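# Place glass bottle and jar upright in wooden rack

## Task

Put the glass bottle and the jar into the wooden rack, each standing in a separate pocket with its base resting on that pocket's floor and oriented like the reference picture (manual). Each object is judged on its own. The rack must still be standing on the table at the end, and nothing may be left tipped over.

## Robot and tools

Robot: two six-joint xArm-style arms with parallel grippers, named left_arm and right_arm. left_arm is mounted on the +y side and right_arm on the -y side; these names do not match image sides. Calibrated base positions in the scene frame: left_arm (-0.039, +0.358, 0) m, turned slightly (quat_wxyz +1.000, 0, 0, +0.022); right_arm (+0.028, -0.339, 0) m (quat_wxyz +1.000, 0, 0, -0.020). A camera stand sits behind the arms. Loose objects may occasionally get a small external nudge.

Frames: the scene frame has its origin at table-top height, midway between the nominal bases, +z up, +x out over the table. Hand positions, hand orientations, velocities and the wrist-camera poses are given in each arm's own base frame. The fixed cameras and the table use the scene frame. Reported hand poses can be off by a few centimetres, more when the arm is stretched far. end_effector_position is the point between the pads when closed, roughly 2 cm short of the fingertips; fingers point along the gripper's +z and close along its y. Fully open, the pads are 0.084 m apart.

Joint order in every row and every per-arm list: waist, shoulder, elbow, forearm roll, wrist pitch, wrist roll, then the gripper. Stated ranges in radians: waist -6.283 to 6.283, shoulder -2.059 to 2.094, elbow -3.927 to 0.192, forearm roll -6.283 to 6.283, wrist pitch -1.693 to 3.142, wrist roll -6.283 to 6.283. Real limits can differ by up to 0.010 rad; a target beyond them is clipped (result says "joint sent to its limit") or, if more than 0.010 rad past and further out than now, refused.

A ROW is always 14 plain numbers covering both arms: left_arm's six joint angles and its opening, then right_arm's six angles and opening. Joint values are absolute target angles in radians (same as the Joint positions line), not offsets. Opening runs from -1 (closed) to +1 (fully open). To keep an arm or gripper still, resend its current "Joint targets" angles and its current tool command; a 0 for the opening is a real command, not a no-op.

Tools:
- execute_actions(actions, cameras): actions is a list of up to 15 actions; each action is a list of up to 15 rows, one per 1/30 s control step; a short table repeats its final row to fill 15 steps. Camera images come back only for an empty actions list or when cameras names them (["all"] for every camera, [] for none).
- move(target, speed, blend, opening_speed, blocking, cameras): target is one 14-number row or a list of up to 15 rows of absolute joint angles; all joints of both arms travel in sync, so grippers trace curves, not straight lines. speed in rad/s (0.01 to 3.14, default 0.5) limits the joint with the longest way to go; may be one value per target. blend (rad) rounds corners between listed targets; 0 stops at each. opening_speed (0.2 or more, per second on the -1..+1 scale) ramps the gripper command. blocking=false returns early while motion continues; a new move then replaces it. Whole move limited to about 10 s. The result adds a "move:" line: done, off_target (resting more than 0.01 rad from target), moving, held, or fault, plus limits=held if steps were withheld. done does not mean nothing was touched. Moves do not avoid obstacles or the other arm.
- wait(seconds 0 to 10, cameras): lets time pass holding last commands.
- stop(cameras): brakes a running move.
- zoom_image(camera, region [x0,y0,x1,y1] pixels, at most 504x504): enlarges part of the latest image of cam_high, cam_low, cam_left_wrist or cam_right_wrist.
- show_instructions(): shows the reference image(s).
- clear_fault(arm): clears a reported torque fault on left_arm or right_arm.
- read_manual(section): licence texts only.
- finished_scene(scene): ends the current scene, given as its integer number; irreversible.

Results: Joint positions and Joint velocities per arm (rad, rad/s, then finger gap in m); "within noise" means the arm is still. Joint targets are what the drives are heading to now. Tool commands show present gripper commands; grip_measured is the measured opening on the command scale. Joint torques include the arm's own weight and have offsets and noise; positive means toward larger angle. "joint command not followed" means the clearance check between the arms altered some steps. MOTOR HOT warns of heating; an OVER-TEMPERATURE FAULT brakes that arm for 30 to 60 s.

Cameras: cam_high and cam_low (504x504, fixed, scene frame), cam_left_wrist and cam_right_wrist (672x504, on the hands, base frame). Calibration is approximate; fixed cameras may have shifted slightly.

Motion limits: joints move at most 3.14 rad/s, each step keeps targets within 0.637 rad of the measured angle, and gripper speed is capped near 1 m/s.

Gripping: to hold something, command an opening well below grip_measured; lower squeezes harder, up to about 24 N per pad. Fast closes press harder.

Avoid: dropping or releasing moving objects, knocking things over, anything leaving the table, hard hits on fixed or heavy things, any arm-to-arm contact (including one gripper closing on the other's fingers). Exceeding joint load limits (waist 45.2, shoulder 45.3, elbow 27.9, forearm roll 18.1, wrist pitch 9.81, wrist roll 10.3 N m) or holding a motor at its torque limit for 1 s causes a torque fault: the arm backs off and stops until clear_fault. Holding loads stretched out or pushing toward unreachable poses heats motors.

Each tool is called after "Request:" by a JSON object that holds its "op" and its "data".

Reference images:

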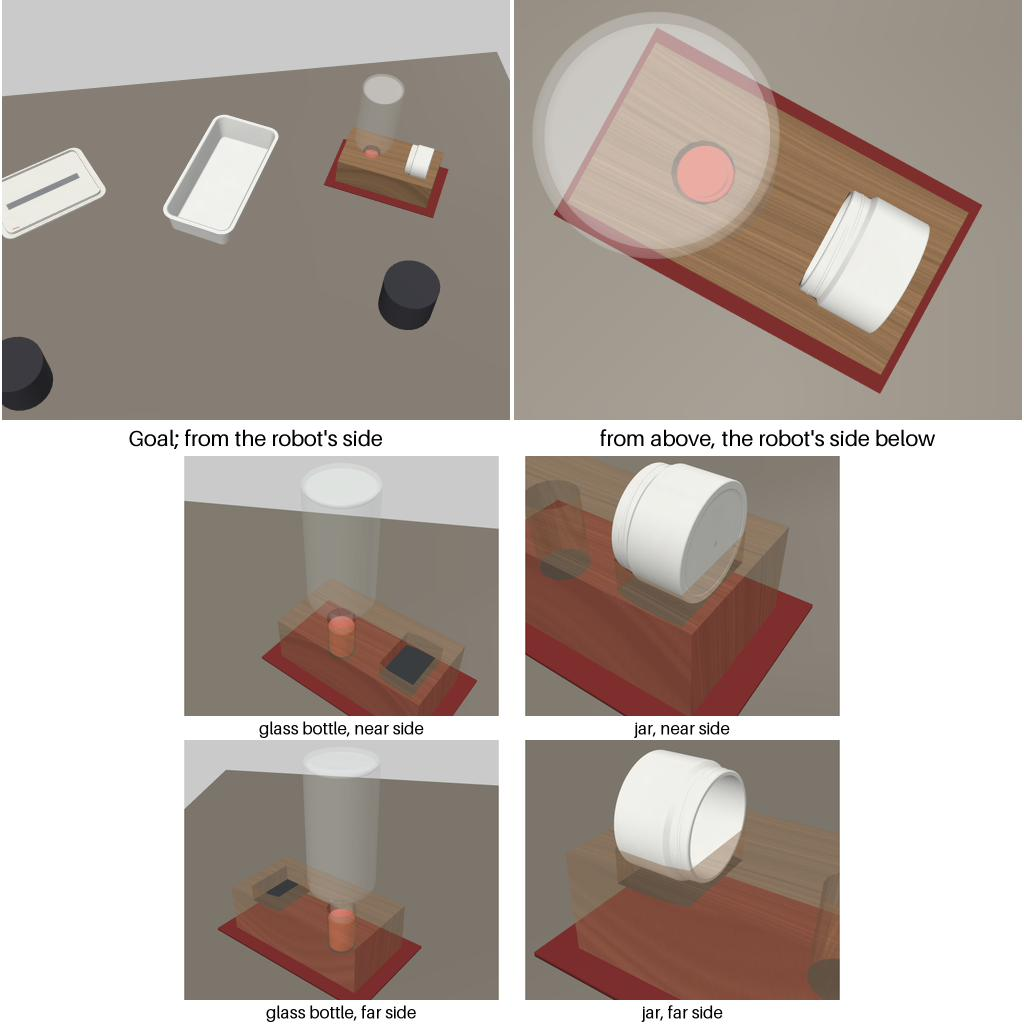

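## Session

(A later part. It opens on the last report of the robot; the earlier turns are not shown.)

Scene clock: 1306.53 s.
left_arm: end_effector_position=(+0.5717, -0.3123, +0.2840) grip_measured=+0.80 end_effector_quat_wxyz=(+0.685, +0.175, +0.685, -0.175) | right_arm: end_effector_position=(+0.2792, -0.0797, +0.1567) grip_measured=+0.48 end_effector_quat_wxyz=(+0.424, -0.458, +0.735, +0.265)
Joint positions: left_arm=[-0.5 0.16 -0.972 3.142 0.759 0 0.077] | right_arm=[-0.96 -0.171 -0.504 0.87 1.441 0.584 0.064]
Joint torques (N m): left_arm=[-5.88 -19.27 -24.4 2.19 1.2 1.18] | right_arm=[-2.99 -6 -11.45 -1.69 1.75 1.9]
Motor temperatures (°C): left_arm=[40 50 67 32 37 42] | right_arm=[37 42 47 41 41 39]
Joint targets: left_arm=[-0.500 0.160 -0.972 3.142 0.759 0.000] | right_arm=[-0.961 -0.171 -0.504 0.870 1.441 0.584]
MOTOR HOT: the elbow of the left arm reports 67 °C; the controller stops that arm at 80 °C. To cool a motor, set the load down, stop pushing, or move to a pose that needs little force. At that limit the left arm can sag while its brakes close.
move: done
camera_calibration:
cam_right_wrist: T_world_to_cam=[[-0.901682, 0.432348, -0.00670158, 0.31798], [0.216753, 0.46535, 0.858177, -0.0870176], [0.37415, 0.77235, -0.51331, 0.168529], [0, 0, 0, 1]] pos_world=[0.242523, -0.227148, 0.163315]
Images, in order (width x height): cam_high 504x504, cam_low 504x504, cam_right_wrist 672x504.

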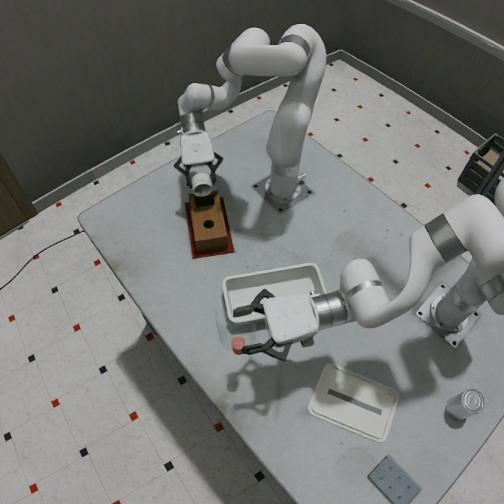

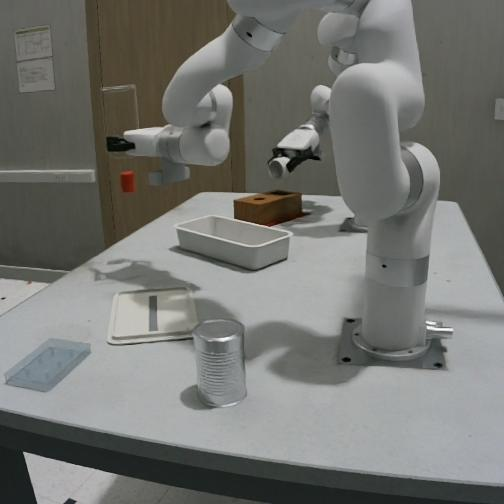

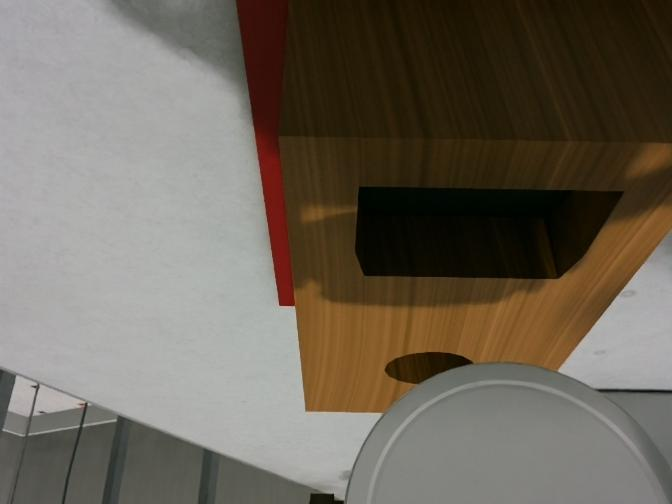

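Request:
{"op": "move", "data": {"target": [-0.35, 0.2, -0.8, 1.15, 1.83, 0.52, -0.6, -0.932, -0.0473, -0.4894, 0.9109, 1.3422, 0.4852, -0.4], "speed": 0.8, "cameras": ["cam_high", "cam_low", "cam_right_wrist"]}}

Scene clock: 1469.53 s.
left_arm: end_effector_position=(+0.3479, +0.1281, +0.2283) grip_measured=+0.80 end_effector_quat_wxyz=(-0.467, +0.542, -0.461, -0.526) | right_arm: end_effector_position=(+0.2808, -0.0764, +0.1150) grip_measured=+0.48 end_effector_quat_wxyz=(+0.424, -0.458, +0.735, +0.265)
Joint positions: left_arm=[-0.35 0.2 -0.8 1.15 1.83 0.52 0.077] | right_arm=[-0.932 -0.047 -0.489 0.911 1.342 0.485 0.064]
Joint torques (N m): left_arm=[6.42 -14.52 -12.09 -1.39 6.51 1.76] | right_arm=[2.95 -6.91 -9.9 2.57 -0.89 -1.77]
Motor temperatures (°C): left_arm=[40 50 68 32 37 42] | right_arm=[37 41 43 41 39 39]
Joint targets: left_arm=[-0.350 0.200 -0.800 1.150 1.830 0.520] | right_arm=[-0.932 -0.047 -0.489 0.911 1.342 0.485]
MOTOR HOT: still on. The elbow of the left arm reports 68 °C.
move: done
camera_calibration:
cam_right_wrist: T_world_to_cam=[[-0.901713, 0.432285, -0.00655538, 0.317649], [0.216856, 0.465358, 0.858146, -0.0531803], [0.374014, 0.77238, -0.513363, 0.143946], [0, 0, 0, 1]] pos_world=[0.244123, -0.223748, 0.121615]
Images, in order (width x height): cam_high 504x504, cam_low 504x504, cam_right_wrist 672x504.

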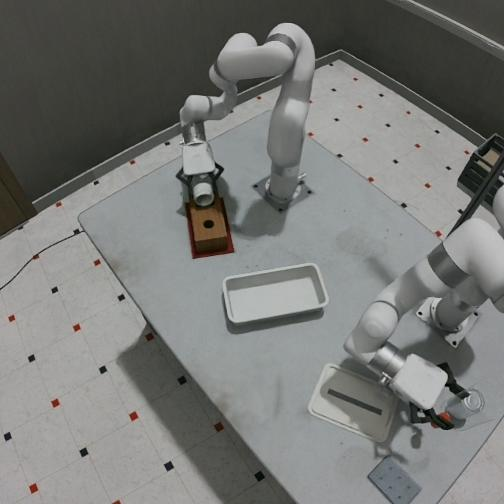

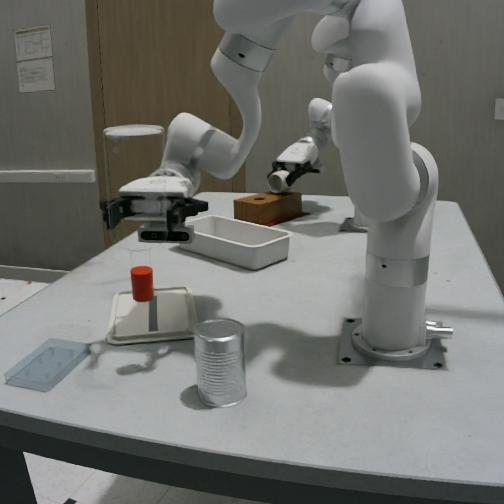

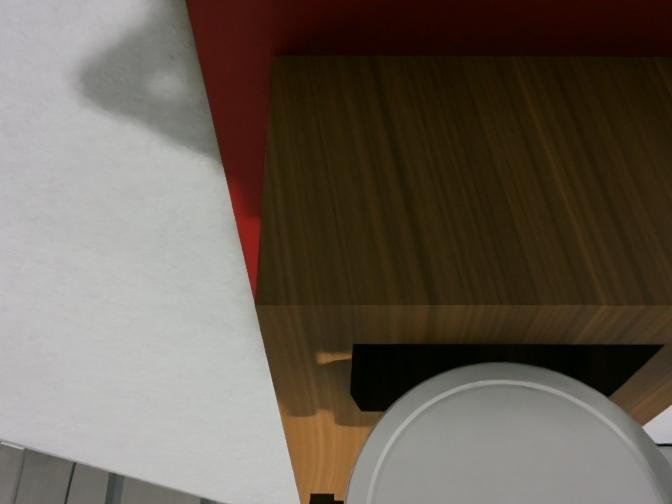

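Request:
{"op": "zoom_image", "data": {"camera": "cam_right_wrist", "region": [240, 280, 672, 504]}}

Request:
{"op": "zoom_image", "data": {"camera": "cam_high", "region": [165, 150, 245, 270]}}

Request:
{"op": "zoom_image", "data": {"camera": "cam_low", "region": [220, 130, 330, 240]}}

Scaled by 1.167 from the camera's 672x504 image, which has a finer 960x720 frame.

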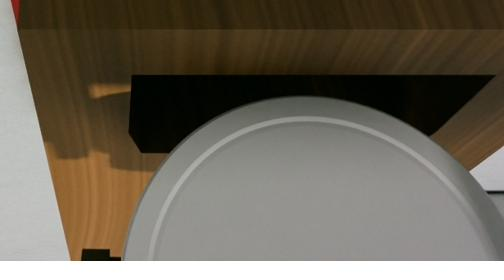

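Scaled by 4.200 from the camera's 504x504 image, which has a finer 720x720 frame.

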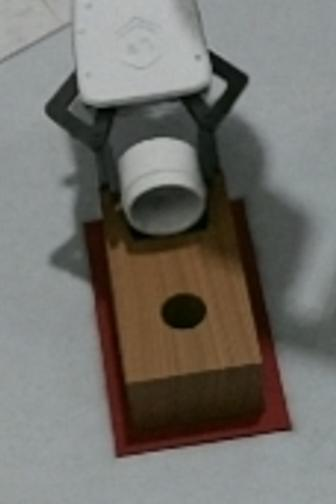

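Scaled by 4.582 from the camera's 504x504 image, which has a finer 720x720 frame.

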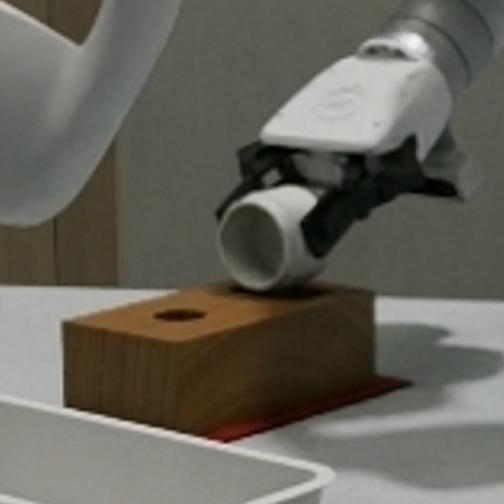

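Request:
{"op": "zoom_image", "data": {"camera": "cam_high", "region": [185, 170, 225, 215]}}

Request:
{"op": "zoom_image", "data": {"camera": "cam_low", "region": [255, 160, 305, 215]}}

Scaled by 11.200 from the camera's 504x504 image, which has a finer 720x720 frame.

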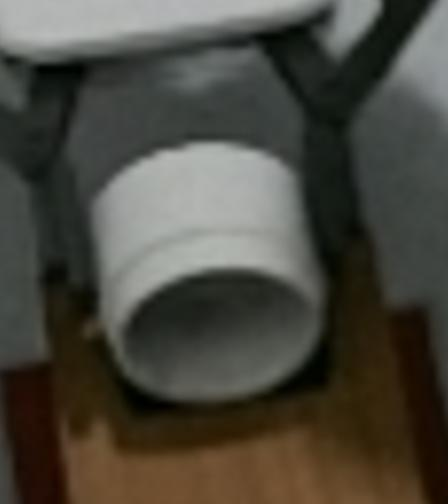

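Scaled by 9.164 from the camera's 504x504 image, which has a finer 720x720 frame.

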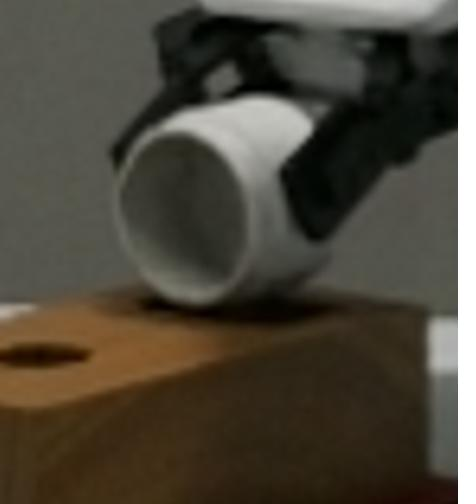

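Request:
{"op": "move", "data": {"target": [-0.35, 0.2, -0.8, 1.15, 1.83, 0.52, -0.6, -0.9451, -0.0347, -0.4922, 0.9025, 1.3415, 0.4732, -0.4], "speed": 0.05, "cameras": ["cam_high", "cam_low", "cam_right_wrist"]}}

Request:
{"op": "zoom_image", "data": {"camera": "cam_right_wrist", "region": [320, 320, 672, 504]}}

Request:
{"op": "zoom_image", "data": {"camera": "cam_high", "region": [185, 170, 225, 215]}}

Request:
{"op": "zoom_image", "data": {"camera": "cam_low", "region": [255, 160, 305, 215]}}

Scene clock: 1767.27 s.
left_arm: end_effector_position=(+0.3479, +0.1281, +0.2283) grip_measured=+0.80 end_effector_quat_wxyz=(-0.467, +0.542, -0.461, -0.526) | right_arm: end_effector_position=(+0.2777, -0.0792, +0.1118) grip_measured=+0.48 end_effector_quat_wxyz=(+0.424, -0.458, +0.735, +0.265)
Joint positions: left_arm=[-0.35 0.2 -0.8 1.15 1.83 0.52 0.077] | right_arm=[-0.945 -0.035 -0.492 0.903 1.342 0.473 0.064]
Joint torques (N m): left_arm=[6.23 -14.75 -12.17 -0.84 6.58 1.62] | right_arm=[-2.44 -7.51 -16.06 -1.54 -1.2 -2.11]
Motor temperatures (°C): left_arm=[39 49 55 32 42 42] | right_arm=[37 41 42 41 38 39]
Joint targets: left_arm=[-0.350 0.200 -0.800 1.150 1.830 0.520] | right_arm=[-0.945 -0.035 -0.492 0.902 1.342 0.473]
MOTOR HOT: cleared for the motors of the left arm.
move: done
camera_calibration:
cam_right_wrist: T_world_to_cam=[[-0.901711, 0.432292, -0.0064593, 0.316033], [0.216852, 0.465151, 0.85826, -0.0485181], [0.374023, 0.772501, -0.513175, 0.145628], [0, 0, 0, 1]] pos_world=[0.241023, -0.226548, 0.118415]
Images, in order (width x height): cam_high 504x504, cam_low 504x504, cam_right_wrist 672x504.

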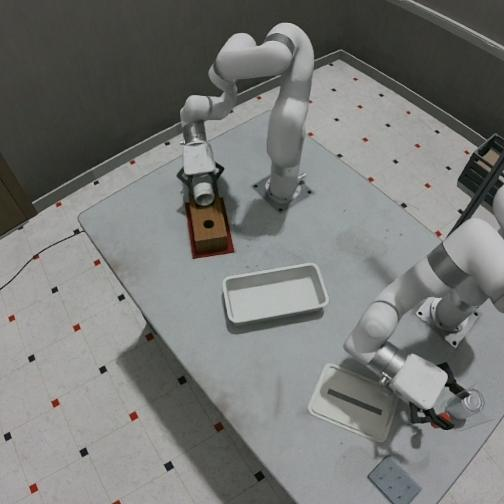

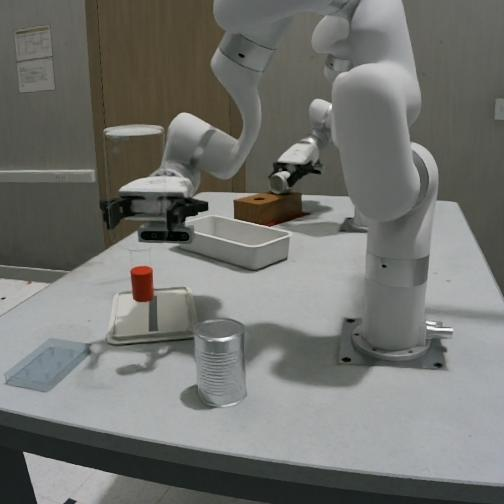

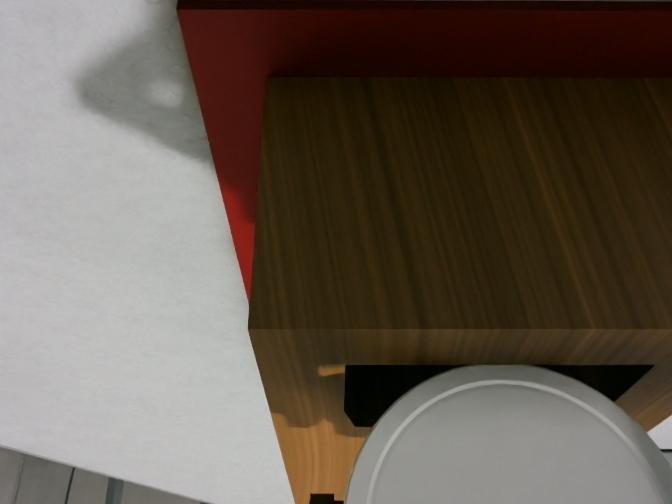

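Scaled by 1.432 from the camera's 672x504 image, which has a finer 960x720 frame.

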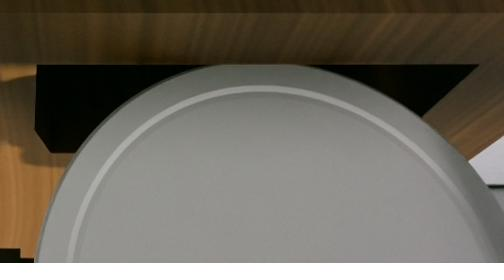

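Scaled by 11.200 from the camera's 504x504 image, which has a finer 720x720 frame.

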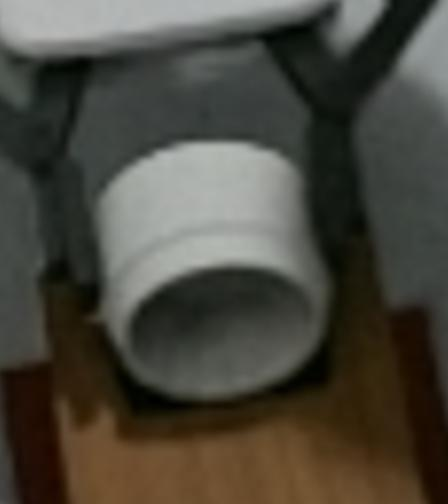

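Scaled by 9.164 from the camera's 504x504 image, which has a finer 720x720 frame.

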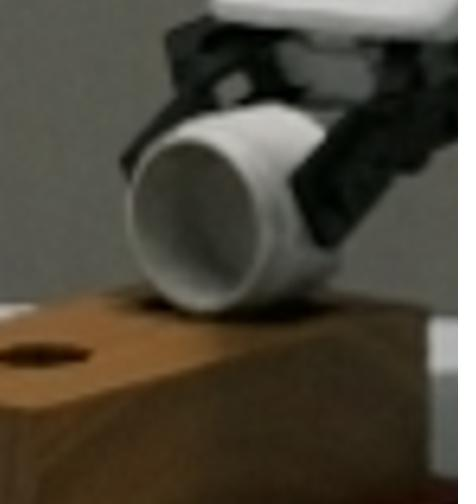

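Request:
{"op": "move", "data": {"target": [-0.35,0.2,-0.8,1.15,1.83,0.52,-0.6,-0.9459,-0.0116,-0.4934,0.9059,1.3282,0.4552,-0.4], "speed": 0.04, "cameras": ["cam_high","cam_right_wrist"]}}

Scene clock: 1897.53 s.
left_arm: end_effector_position=(+0.3479, +0.1281, +0.2283) grip_measured=+0.80 end_effector_quat_wxyz=(-0.467, +0.542, -0.461, -0.526) | right_arm: end_effector_position=(+0.2768, -0.0799, +0.1050) grip_measured=+0.48 end_effector_quat_wxyz=(+0.424, -0.458, +0.735, +0.265)
Joint positions: left_arm=[-0.35 0.2 -0.8 1.15 1.83 0.52 0.077] | right_arm=[-0.946 -0.012 -0.493 0.906 1.328 0.455 0.064]
Joint torques (N m): left_arm=[6.08 -14.98 -12.3 -0.83 6.5 1.35] | right_arm=[-3.27 -7.14 -15.15 2.11 -1.06 -1.75]
Motor temperatures (°C): left_arm=[39 49 55 32 43 42] | right_arm=[37 41 46 41 39 40]
Joint targets: left_arm=[-0.350 0.200 -0.800 1.150 1.830 0.520] | right_arm=[-0.946 -0.012 -0.493 0.906 1.328 0.455]
move: done
camera_calibration:
cam_right_wrist: T_world_to_cam=[[-0.901713, 0.432285, -0.0065569, 0.31549], [0.216823, 0.465292, 0.858191, -0.0421146], [0.374034, 0.77242, -0.513289, 0.143007], [0, 0, 0, 1]] pos_world=[0.240123, -0.227248, 0.111615]
Images, in order (width x height): cam_high 504x504, cam_right_wrist 672x504.

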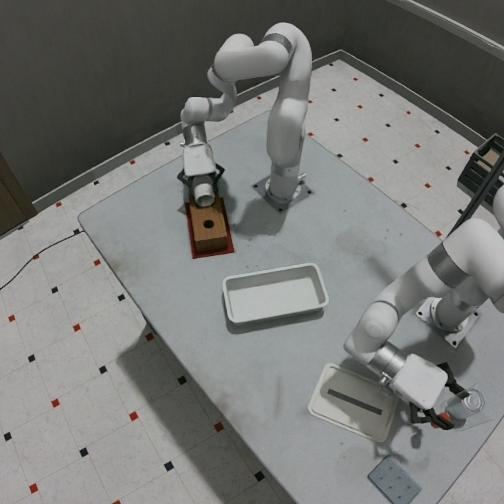

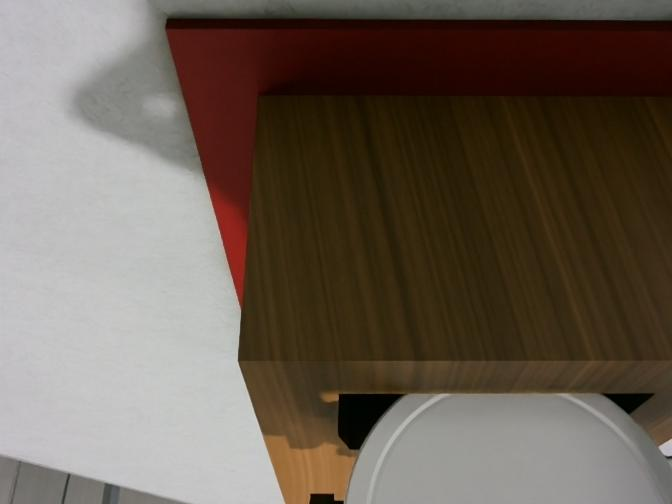

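Request:
{"op": "zoom_image", "data": {"camera": "cam_right_wrist", "region": [330, 370, 672, 504]}}

Request:
{"op": "zoom_image", "data": {"camera": "cam_high", "region": [185, 170, 230, 220]}}

Scaled by 1.474 from the camera's 672x504 image, which has a finer 960x720 frame.

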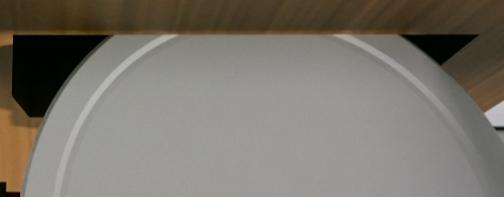

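Scaled by 10.080 from the camera's 504x504 image, which has a finer 720x720 frame.

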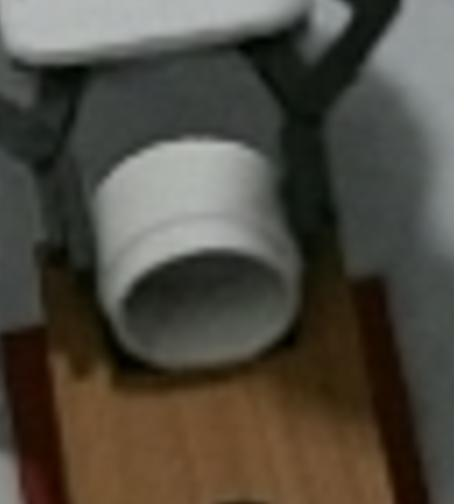

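Request:
{"op": "zoom_image", "data": {"camera": "cam_right_wrist", "region": [332, 380, 432, 455]}}

Request:
{"op": "zoom_image", "data": {"camera": "cam_right_wrist", "region": [572, 380, 672, 455]}}

Scaled by 5.040 from the camera's 672x504 image, which has a finer 960x720 frame.

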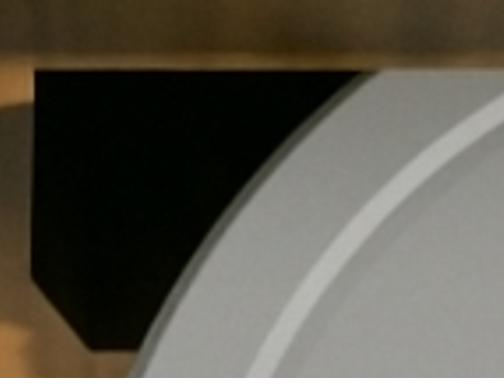

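Scaled by 5.040 from the camera's 672x504 image, which has a finer 960x720 frame.

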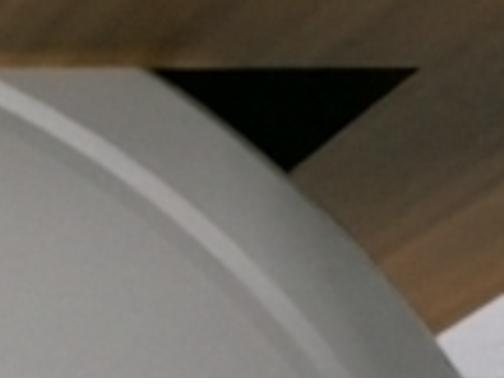

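Request:
{"op": "zoom_image", "data": {"camera": "cam_high", "region": [190, 190, 220, 220]}}

Request:
{"op": "zoom_image", "data": {"camera": "cam_high", "region": [180, 190, 240, 260]}}

Scaled by 16.800 from the camera's 504x504 image, which has a finer 720x720 frame.

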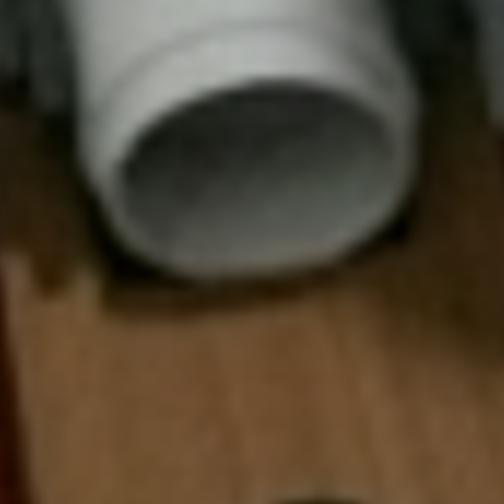

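Scaled by 7.200 from the camera's 504x504 image, which has a finer 720x720 frame.

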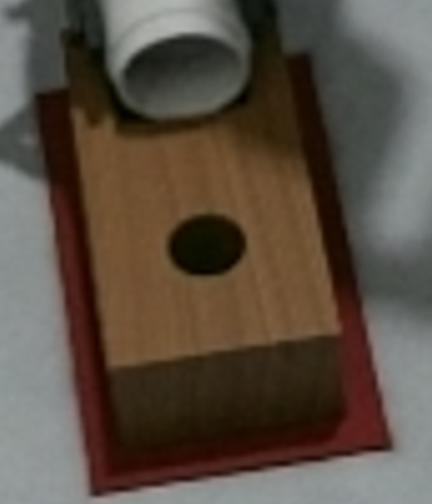

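Request:
{"op": "move", "data": {"target": [[-0.35,0.2,-0.8,1.15,1.83,0.52,-0.6,-0.9452,-0.0074,-0.4985,0.9061,1.3284,0.4562,-0.4],[-0.35,0.2,-0.8,1.15,1.83,0.52,-0.6,-0.9428,0.0135,-0.5002,0.9121,1.3157,0.4412,-0.4]], "speed": [0.04,0.03], "cameras": ["cam_high","cam_right_wrist"]}}

Request:
{"op": "zoom_image", "data": {"camera": "cam_right_wrist", "region": [332, 400, 432, 475]}}

Request:
{"op": "zoom_image", "data": {"camera": "cam_right_wrist", "region": [572, 400, 672, 475]}}

Request:
{"op": "zoom_image", "data": {"camera": "cam_high", "region": [190, 190, 220, 220]}}

Scene clock: 2205.03 s.
left_arm: end_effector_position=(+0.3479, +0.1281, +0.2283) grip_measured=+0.80 end_effector_quat_wxyz=(-0.467, +0.542, -0.461, -0.526) | right_arm: end_effector_position=(+0.2779, -0.0810, +0.0990) grip_measured=+0.48 end_effector_quat_wxyz=(+0.424, -0.458, +0.735, +0.265)
Joint positions: left_arm=[-0.35 0.2 -0.8 1.15 1.83 0.52 0.077] | right_arm=[-0.943 0.013 -0.5 0.912 1.316 0.441 0.064]
Joint torques (N m): left_arm=[6.03 -14.77 -12.34 -0.81 6.53 1.15] | right_arm=[2.68 -7.27 -14.98 2.4 -1.04 -1.83]
Motor temperatures (°C): left_arm=[39 49 55 32 43 41] | right_arm=[37 40 46 41 39 40]
Joint targets: left_arm=[-0.350 0.200 -0.800 1.150 1.830 0.520] | right_arm=[-0.943 0.014 -0.500 0.912 1.316 0.441]
move: done
camera_calibration:
cam_right_wrist: T_world_to_cam=[[-0.901663, 0.432389, -0.00662252, 0.316937], [0.216867, 0.465376, 0.858134, -0.0366776], [0.37413, 0.772311, -0.513383, 0.140328], [0, 0, 0, 1]] pos_world=[0.241223, -0.228348, 0.105615]
Images, in order (width x height): cam_high 504x504, cam_right_wrist 672x504.

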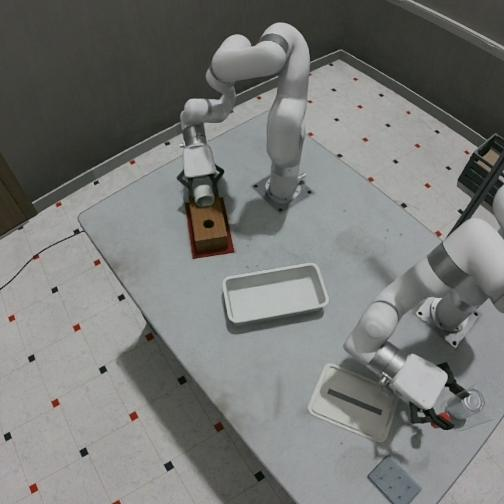

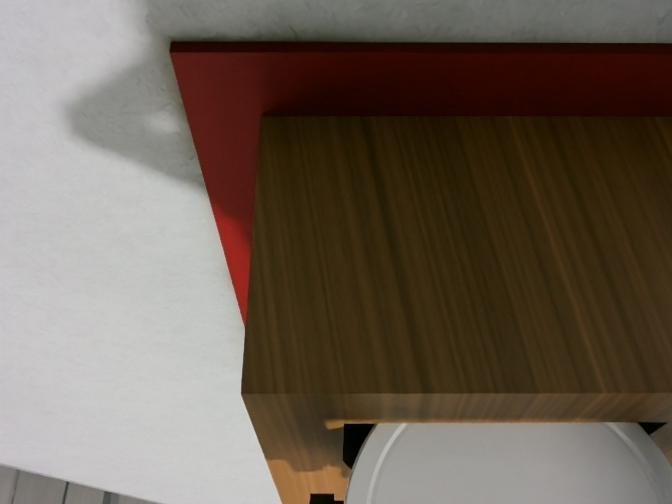

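Scaled by 5.040 from the camera's 672x504 image, which has a finer 960x720 frame.

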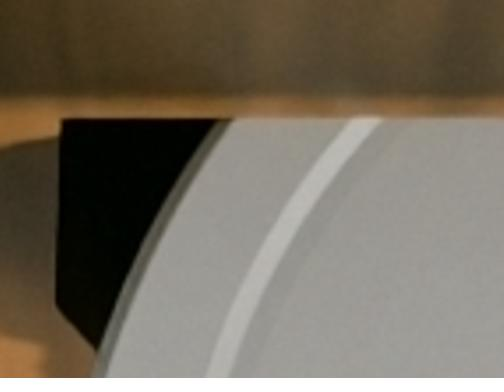

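Scaled by 5.040 from the camera's 672x504 image, which has a finer 960x720 frame.

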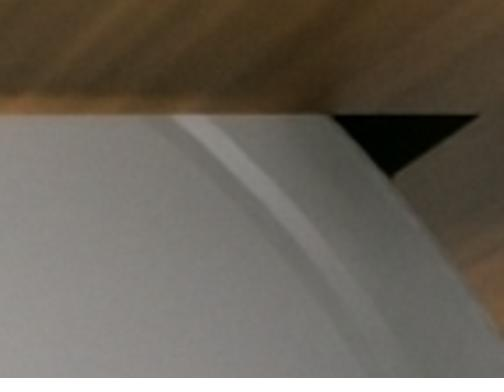

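Scaled by 16.800 from the camera's 504x504 image, which has a finer 720x720 frame.

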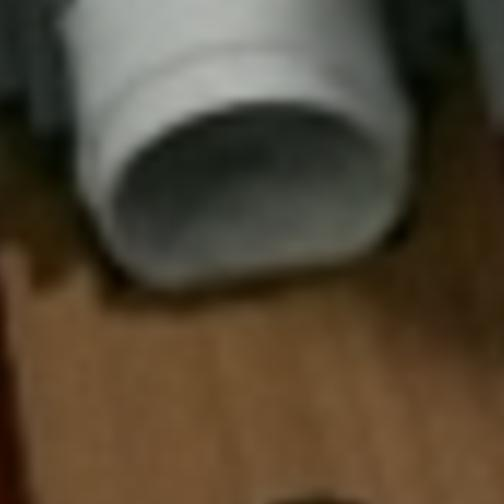

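Request:
{"op": "move", "data": {"target": [-0.35,0.2,-0.8,1.15,1.83,0.52,-0.6,-0.9404,0.0344,-0.5018,0.9181,1.3030,0.4262,-0.4], "speed": 0.03, "cameras": ["cam_high","cam_right_wrist"]}}

Request:
{"op": "zoom_image", "data": {"camera": "cam_high", "region": [190, 190, 220, 220]}}

Scene clock: 2219.43 s.
left_arm: end_effector_position=(+0.3479, +0.1281, +0.2283) grip_measured=+0.80 end_effector_quat_wxyz=(-0.467, +0.542, -0.461, -0.526) | right_arm: end_effector_position=(+0.2778, -0.0810, +0.0930) grip_measured=+0.48 end_effector_quat_wxyz=(+0.424, -0.458, +0.735, +0.265)
Joint positions: left_arm=[-0.35 0.2 -0.8 1.15 1.83 0.52 0.077] | right_arm=[-0.94 0.034 -0.502 0.918 1.303 0.426 0.064]
Joint torques (N m): left_arm=[6.01 -14.65 -12.38 -0.72 6.52 0.92] | right_arm=[2.11 -7.49 -14.52 2.08 -1.2 -1.93]
Motor temperatures (°C): left_arm=[39 49 55 32 43 41] | right_arm=[37 40 46 41 39 40]
Joint targets: left_arm=[-0.350 0.200 -0.800 1.150 1.830 0.520] | right_arm=[-0.940 0.034 -0.502 0.918 1.303 0.426]
move: done
camera_calibration:
cam_right_wrist: T_world_to_cam=[[-0.901659, 0.432401, -0.00642327, 0.316788], [0.217034, 0.465315, 0.858125, -0.0315609], [0.374043, 0.772342, -0.5134, 0.137315], [0, 0, 0, 1]] pos_world=[0.241123, -0.228348, 0.0996156]
Images, in order (width x height): cam_high 504x504, cam_right_wrist 672x504.

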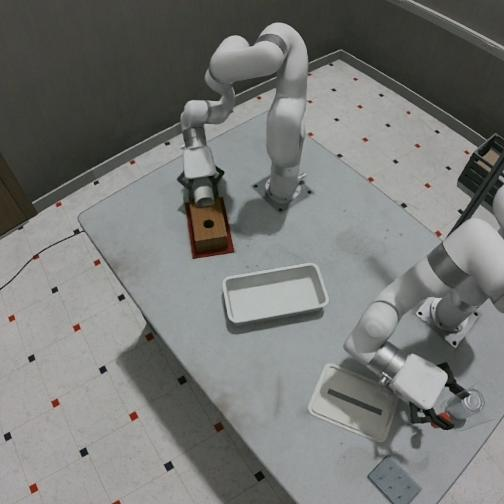

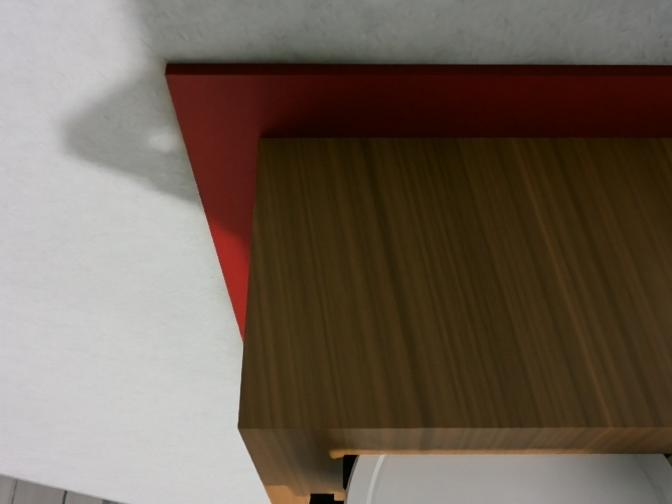

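Scaled by 16.800 from the camera's 504x504 image, which has a finer 720x720 frame.

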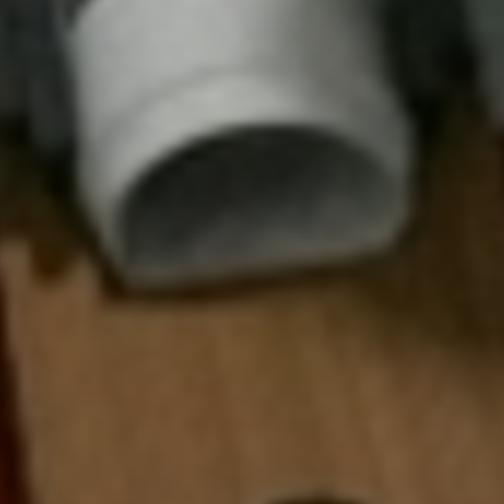

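Request:
{"op": "move", "data": {"target": [-0.35,0.2,-0.8,1.15,1.83,0.52,-0.6,-0.9398,0.0396,-0.5022,0.9196,1.2998,0.4224,-0.4], "speed": 0.02, "cameras": []}}

Request:
{"op": "move", "data": {"target": [-0.35,0.2,-0.8,1.15,1.83,0.52,-0.6,-0.9392,0.0449,-0.5026,0.9211,1.2966,0.4187,-0.4], "speed": 0.02, "cameras": ["cam_high","cam_right_wrist"]}}

Request:
{"op": "zoom_image", "data": {"camera": "cam_high", "region": [190, 190, 220, 220]}}

Scene clock: 2227.83 s.
left_arm: end_effector_position=(+0.3479, +0.1281, +0.2283) grip_measured=+0.80 end_effector_quat_wxyz=(-0.467, +0.542, -0.461, -0.526) | right_arm: end_effector_position=(+0.2778, -0.0810, +0.0915) grip_measured=+0.48 end_effector_quat_wxyz=(+0.424, -0.458, +0.735, +0.265)
Joint positions: left_arm=[-0.35 0.2 -0.8 1.15 1.83 0.52 0.077] | right_arm=[-0.94 0.04 -0.502 0.92 1.3 0.422 0.064]
Joint torques (N m): left_arm=[6 -14.77 -12.42 -0.74 6.5 0.79] | right_arm=[2.24 -7.91 -14.6 2.73 -1.12 -1.73]
Motor temperatures (°C): left_arm=[39 49 55 32 43 41] | right_arm=[37 40 46 41 39 40]
Joint targets: left_arm=[-0.350 0.200 -0.800 1.150 1.830 0.520] | right_arm=[-0.940 0.040 -0.502 0.920 1.300 0.422]
move: done
No camera images: "cameras" was empty.

Scene clock: 2228.53 s.
left_arm: end_effector_position=(+0.3479, +0.1281, +0.2283) grip_measured=+0.80 end_effector_quat_wxyz=(-0.467, +0.542, -0.461, -0.526) | right_arm: end_effector_position=(+0.2778, -0.0809, +0.0899) grip_measured=+0.48 end_effector_quat_wxyz=(+0.424, -0.458, +0.735, +0.265)
Joint positions: left_arm=[-0.35 0.2 -0.8 1.15 1.83 0.52 0.077] | right_arm=[-0.939 0.045 -0.503 0.921 1.297 0.419 0.064]
Joint torques (N m): left_arm=[6 -14.79 -12.34 -0.77 6.52 0.67] | right_arm=[2.92 -6.84 -13.01 2.48 -1.24 -1.96]
Motor temperatures (°C): left_arm=[39 49 55 32 43 41] | right_arm=[37 40 46 41 39 40]
Joint targets: left_arm=[-0.350 0.200 -0.800 1.150 1.830 0.520] | right_arm=[-0.939 0.045 -0.503 0.921 1.297 0.419]
move: done
camera_calibration:
cam_right_wrist: T_world_to_cam=[[-0.901633, 0.432454, -0.00640377, 0.316772], [0.217158, 0.465462, 0.858014, -0.0288864], [0.374032, 0.772223, -0.513587, 0.135717], [0, 0, 0, 1]] pos_world=[0.241123, -0.228348, 0.096516]
Images, in order (width x height): cam_high 504x504, cam_right_wrist 672x504.

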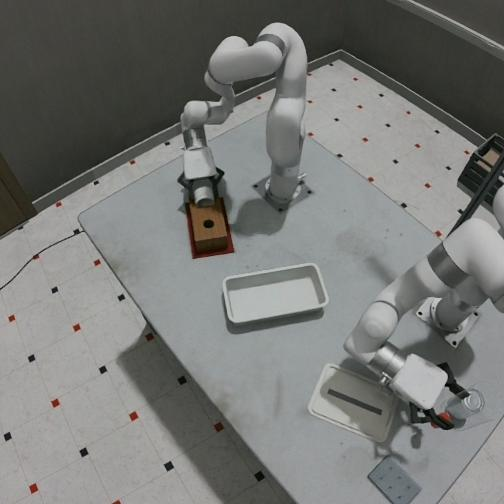

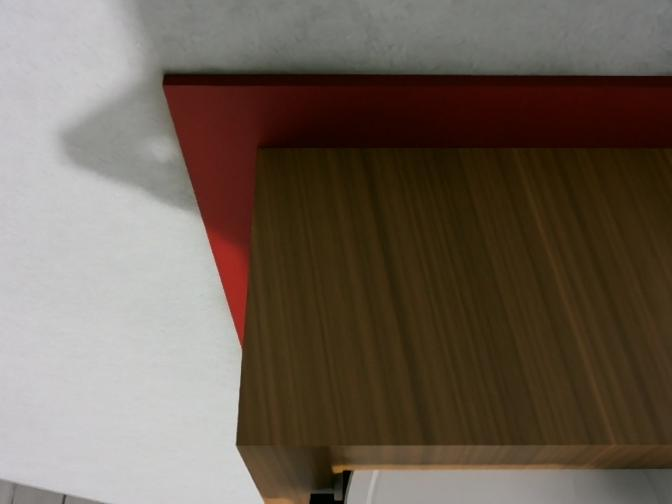

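Scaled by 16.800 from the camera's 504x504 image, which has a finer 720x720 frame.

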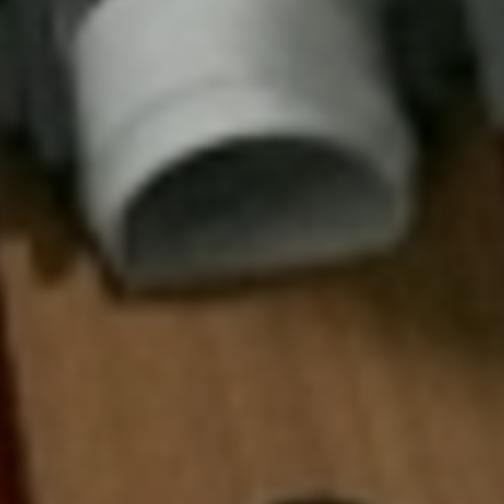

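Request:
{"op": "move", "data": {"target": [[-0.35,0.2,-0.8,1.15,1.83,0.52,-0.6,-0.9395,0.0423,-0.5024,0.9204,1.2982,0.4206,-0.4],[-0.35,0.2,-0.8,1.15,1.83,0.52,-0.6,-0.9395,0.0423,-0.5024,0.9204,1.2982,0.4206,0.9]], "speed": 0.02, "opening_speed": 1.0, "cameras": ["cam_high","cam_right_wrist"]}}

Request:
{"op": "zoom_image", "data": {"camera": "cam_high", "region": [190, 190, 220, 220]}}

Scene clock: 2336.23 s.
left_arm: end_effector_position=(+0.3479, +0.1281, +0.2283) grip_measured=+0.80 end_effector_quat_wxyz=(-0.467, +0.542, -0.461, -0.526) | right_arm: end_effector_position=(+0.2778, -0.0810, +0.0907) grip_measured=+0.90 end_effector_quat_wxyz=(+0.424, -0.458, +0.735, +0.265)
Joint positions: left_arm=[-0.35 0.2 -0.8 1.15 1.83 0.52 0.077] | right_arm=[-0.94 0.042 -0.502 0.92 1.298 0.421 0.08]
Joint torques (N m): left_arm=[5.88 -14.9 -12.43 -0.77 6.43 0.43] | right_arm=[1.62 -13.23 -10.93 -1.53 1.11 1.1]
Motor temperatures (°C): left_arm=[38 49 55 32 44 41] | right_arm=[37 40 42 41 39 39]
Joint targets: left_arm=[-0.350 0.200 -0.800 1.150 1.830 0.520] | right_arm=[-0.940 0.042 -0.502 0.920 1.298 0.421]
move: done
camera_calibration:
cam_right_wrist: T_world_to_cam=[[-0.901589, 0.432545, -0.0064114, 0.316698], [0.217158, 0.465359, 0.858069, -0.0295801], [0.374137, 0.772234, -0.513494, 0.136133], [0, 0, 0, 1]] pos_world=[0.241023, -0.228348, 0.0973158]
Images, in order (width x height): cam_high 504x504, cam_right_wrist 672x504.

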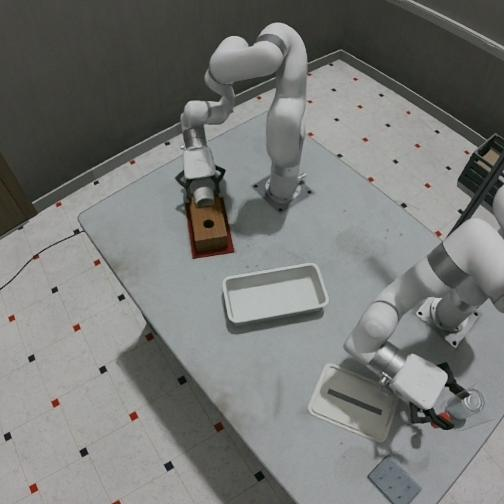

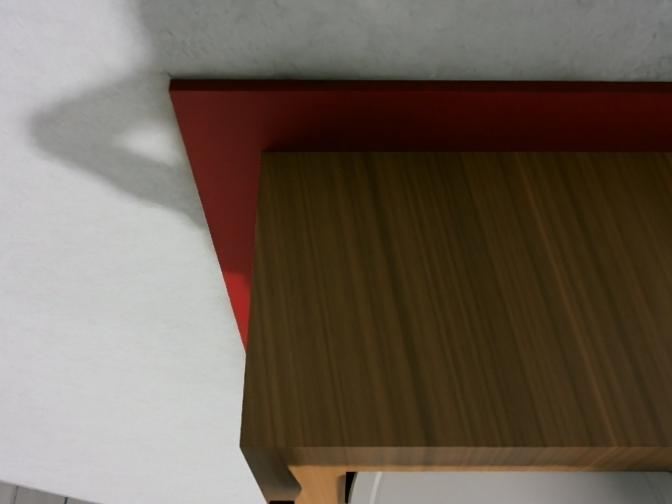

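Scaled by 16.800 from the camera's 504x504 image, which has a finer 720x720 frame.

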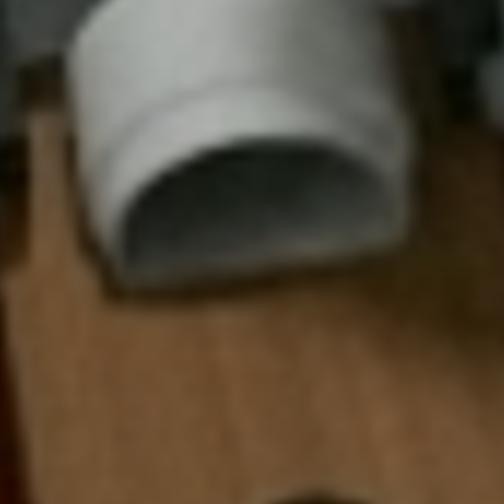

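Request:
{"op": "move", "data": {"target": [[-0.35,0.2,-0.8,1.15,1.83,0.52,-0.6,-1.0695,0.0259,-0.5842,0.7996,1.4103,0.4540,0.9],[-0.35,0.2,-0.8,1.15,1.83,0.52,-0.6,-1.2182,0.0474,-0.7405,0.6766,1.5684,0.4801,0.9]], "speed": [0.12,0.3], "blend": 0.03, "cameras": ["cam_high","cam_low","cam_right_wrist"]}}

Request:
{"op": "zoom_image", "data": {"camera": "cam_high", "region": [180, 170, 240, 230]}}

Scene clock: 2342.37 s.
left_arm: end_effector_position=(+0.3479, +0.1281, +0.2283) grip_measured=+0.80 end_effector_quat_wxyz=(-0.467, +0.542, -0.461, -0.526) | right_arm: end_effector_position=(+0.2318, -0.1742, +0.1506) grip_measured=+0.90 end_effector_quat_wxyz=(+0.424, -0.458, +0.735, +0.265)
Joint positions: left_arm=[-0.35 0.2 -0.8 1.15 1.83 0.52 0.077] | right_arm=[-1.218 0.047 -0.74 0.677 1.568 0.48 0.08]
Joint torques (N m): left_arm=[5.75 -14.96 -12.53 -0.79 6.49 0.18] | right_arm=[-2.92 -8.86 -16.1 -1.32 1.73 2.11]
Motor temperatures (°C): left_arm=[38 49 55 32 44 41] | right_arm=[37 40 43 41 39 39]
Joint targets: left_arm=[-0.350 0.200 -0.800 1.150 1.830 0.520] | right_arm=[-1.218 0.047 -0.741 0.677 1.568 0.480]
move: done
camera_calibration:
cam_right_wrist: T_world_to_cam=[[-0.901679, 0.432355, -0.00660228, 0.315999], [0.216815, 0.465275, 0.858202, -0.0275339], [0.374119, 0.772391, -0.51327, 0.256004], [0, 0, 0, 1]] pos_world=[0.195123, -0.321548, 0.157115]
Images, in order (width x height): cam_high 504x504, cam_low 504x504, cam_right_wrist 672x504.

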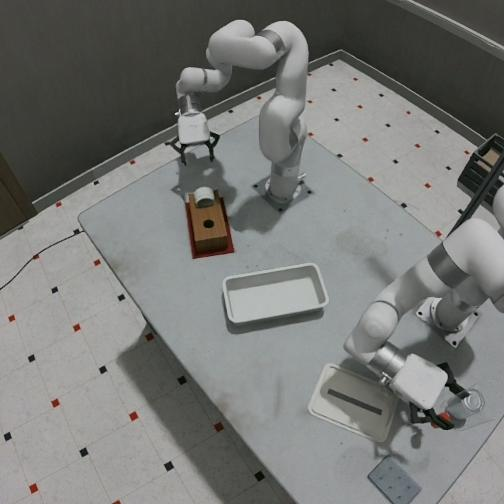

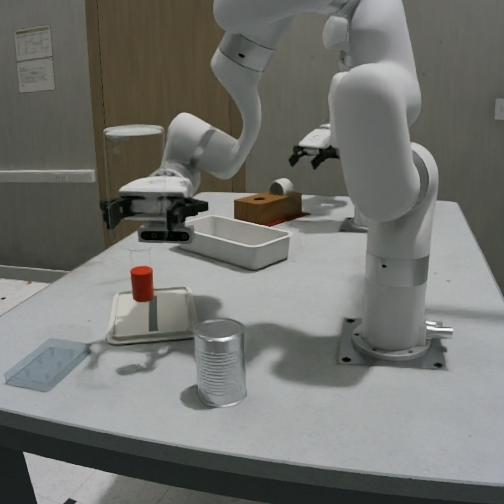

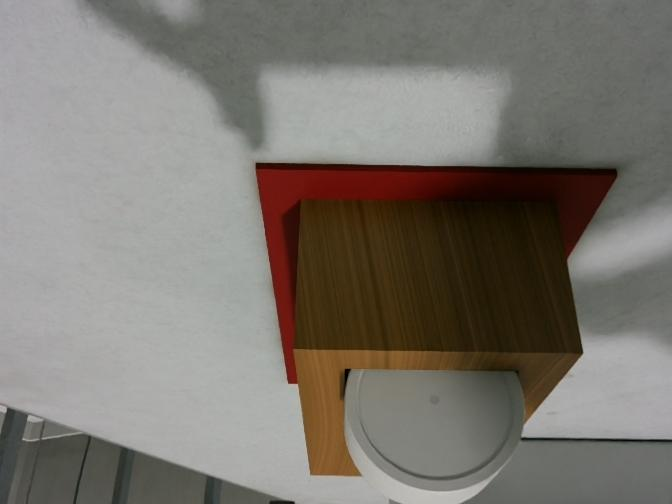

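Scaled by 8.400 from the camera's 504x504 image, which has a finer 720x720 frame.

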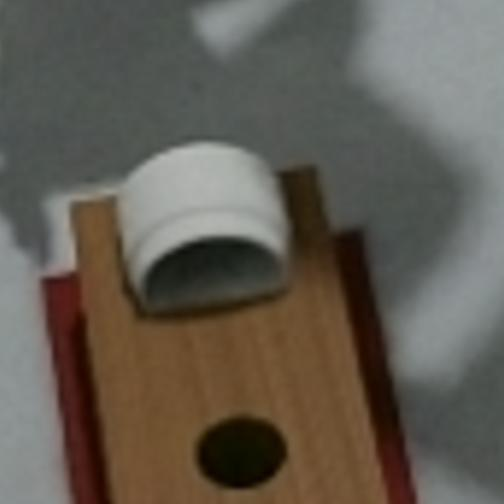

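Request:
{"op": "move", "data": {"target": [-0.35,0.2,-0.8,1.15,1.83,0.52,-0.6,-0.8780,-0.1073,-1.2373,0.5082,1.9516,0.7348,0.9], "speed": 0.6, "cameras": ["cam_right_wrist","cam_high"]}}

Scene clock: 2489.30 s.
left_arm: end_effector_position=(+0.3479, +0.1281, +0.2283) grip_measured=+0.80 end_effector_quat_wxyz=(-0.467, +0.542, -0.461, -0.526) | right_arm: end_effector_position=(+0.2898, -0.1497, +0.3366) grip_measured=+0.90 end_effector_quat_wxyz=(-0.271, +0.653, -0.653, -0.271)
Joint positions: left_arm=[-0.35 0.2 -0.8 1.15 1.83 0.52 0.077] | right_arm=[-0.878 -0.107 -1.237 0.508 1.952 0.735 0.08]
Joint torques (N m): left_arm=[5.78 -14.99 -12.65 -0.74 6.5 -0.04] | right_arm=[2.96 -17.66 -20.03 -1.57 1.29 2.07]
Motor temperatures (°C): left_arm=[38 49 56 32 44 41] | right_arm=[37 40 48 40 39 40]
Joint targets: left_arm=[-0.350 0.200 -0.800 1.150 1.830 0.520] | right_arm=[-0.878 -0.107 -1.237 0.508 1.952 0.735]
move: done
camera_calibration:
cam_right_wrist: T_world_to_cam=[[-0.999945, -0.00964098, -0.00421063, 0.320407], [-0.00985195, 0.717754, 0.696228, -0.0531197], [-0.00369012, 0.69623, -0.717809, 0.477873], [0, 0, 0, 1]] pos_world=[0.321629, -0.291494, 0.381354]
Images, in order (width x height): cam_high 504x504, cam_right_wrist 672x504.

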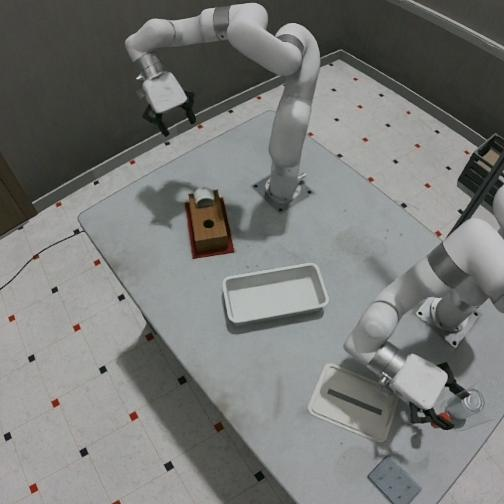

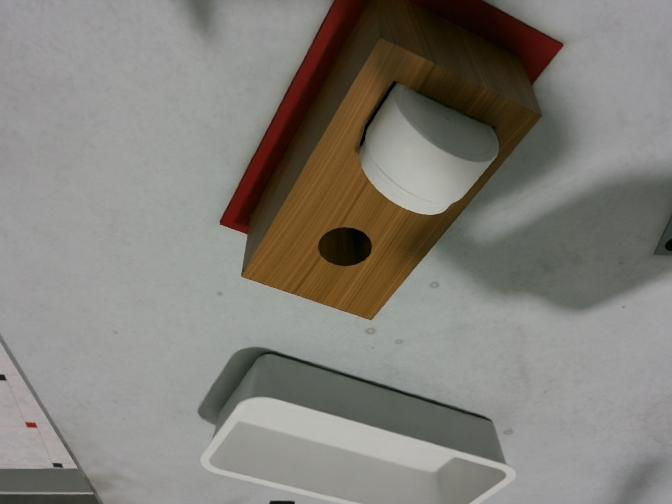

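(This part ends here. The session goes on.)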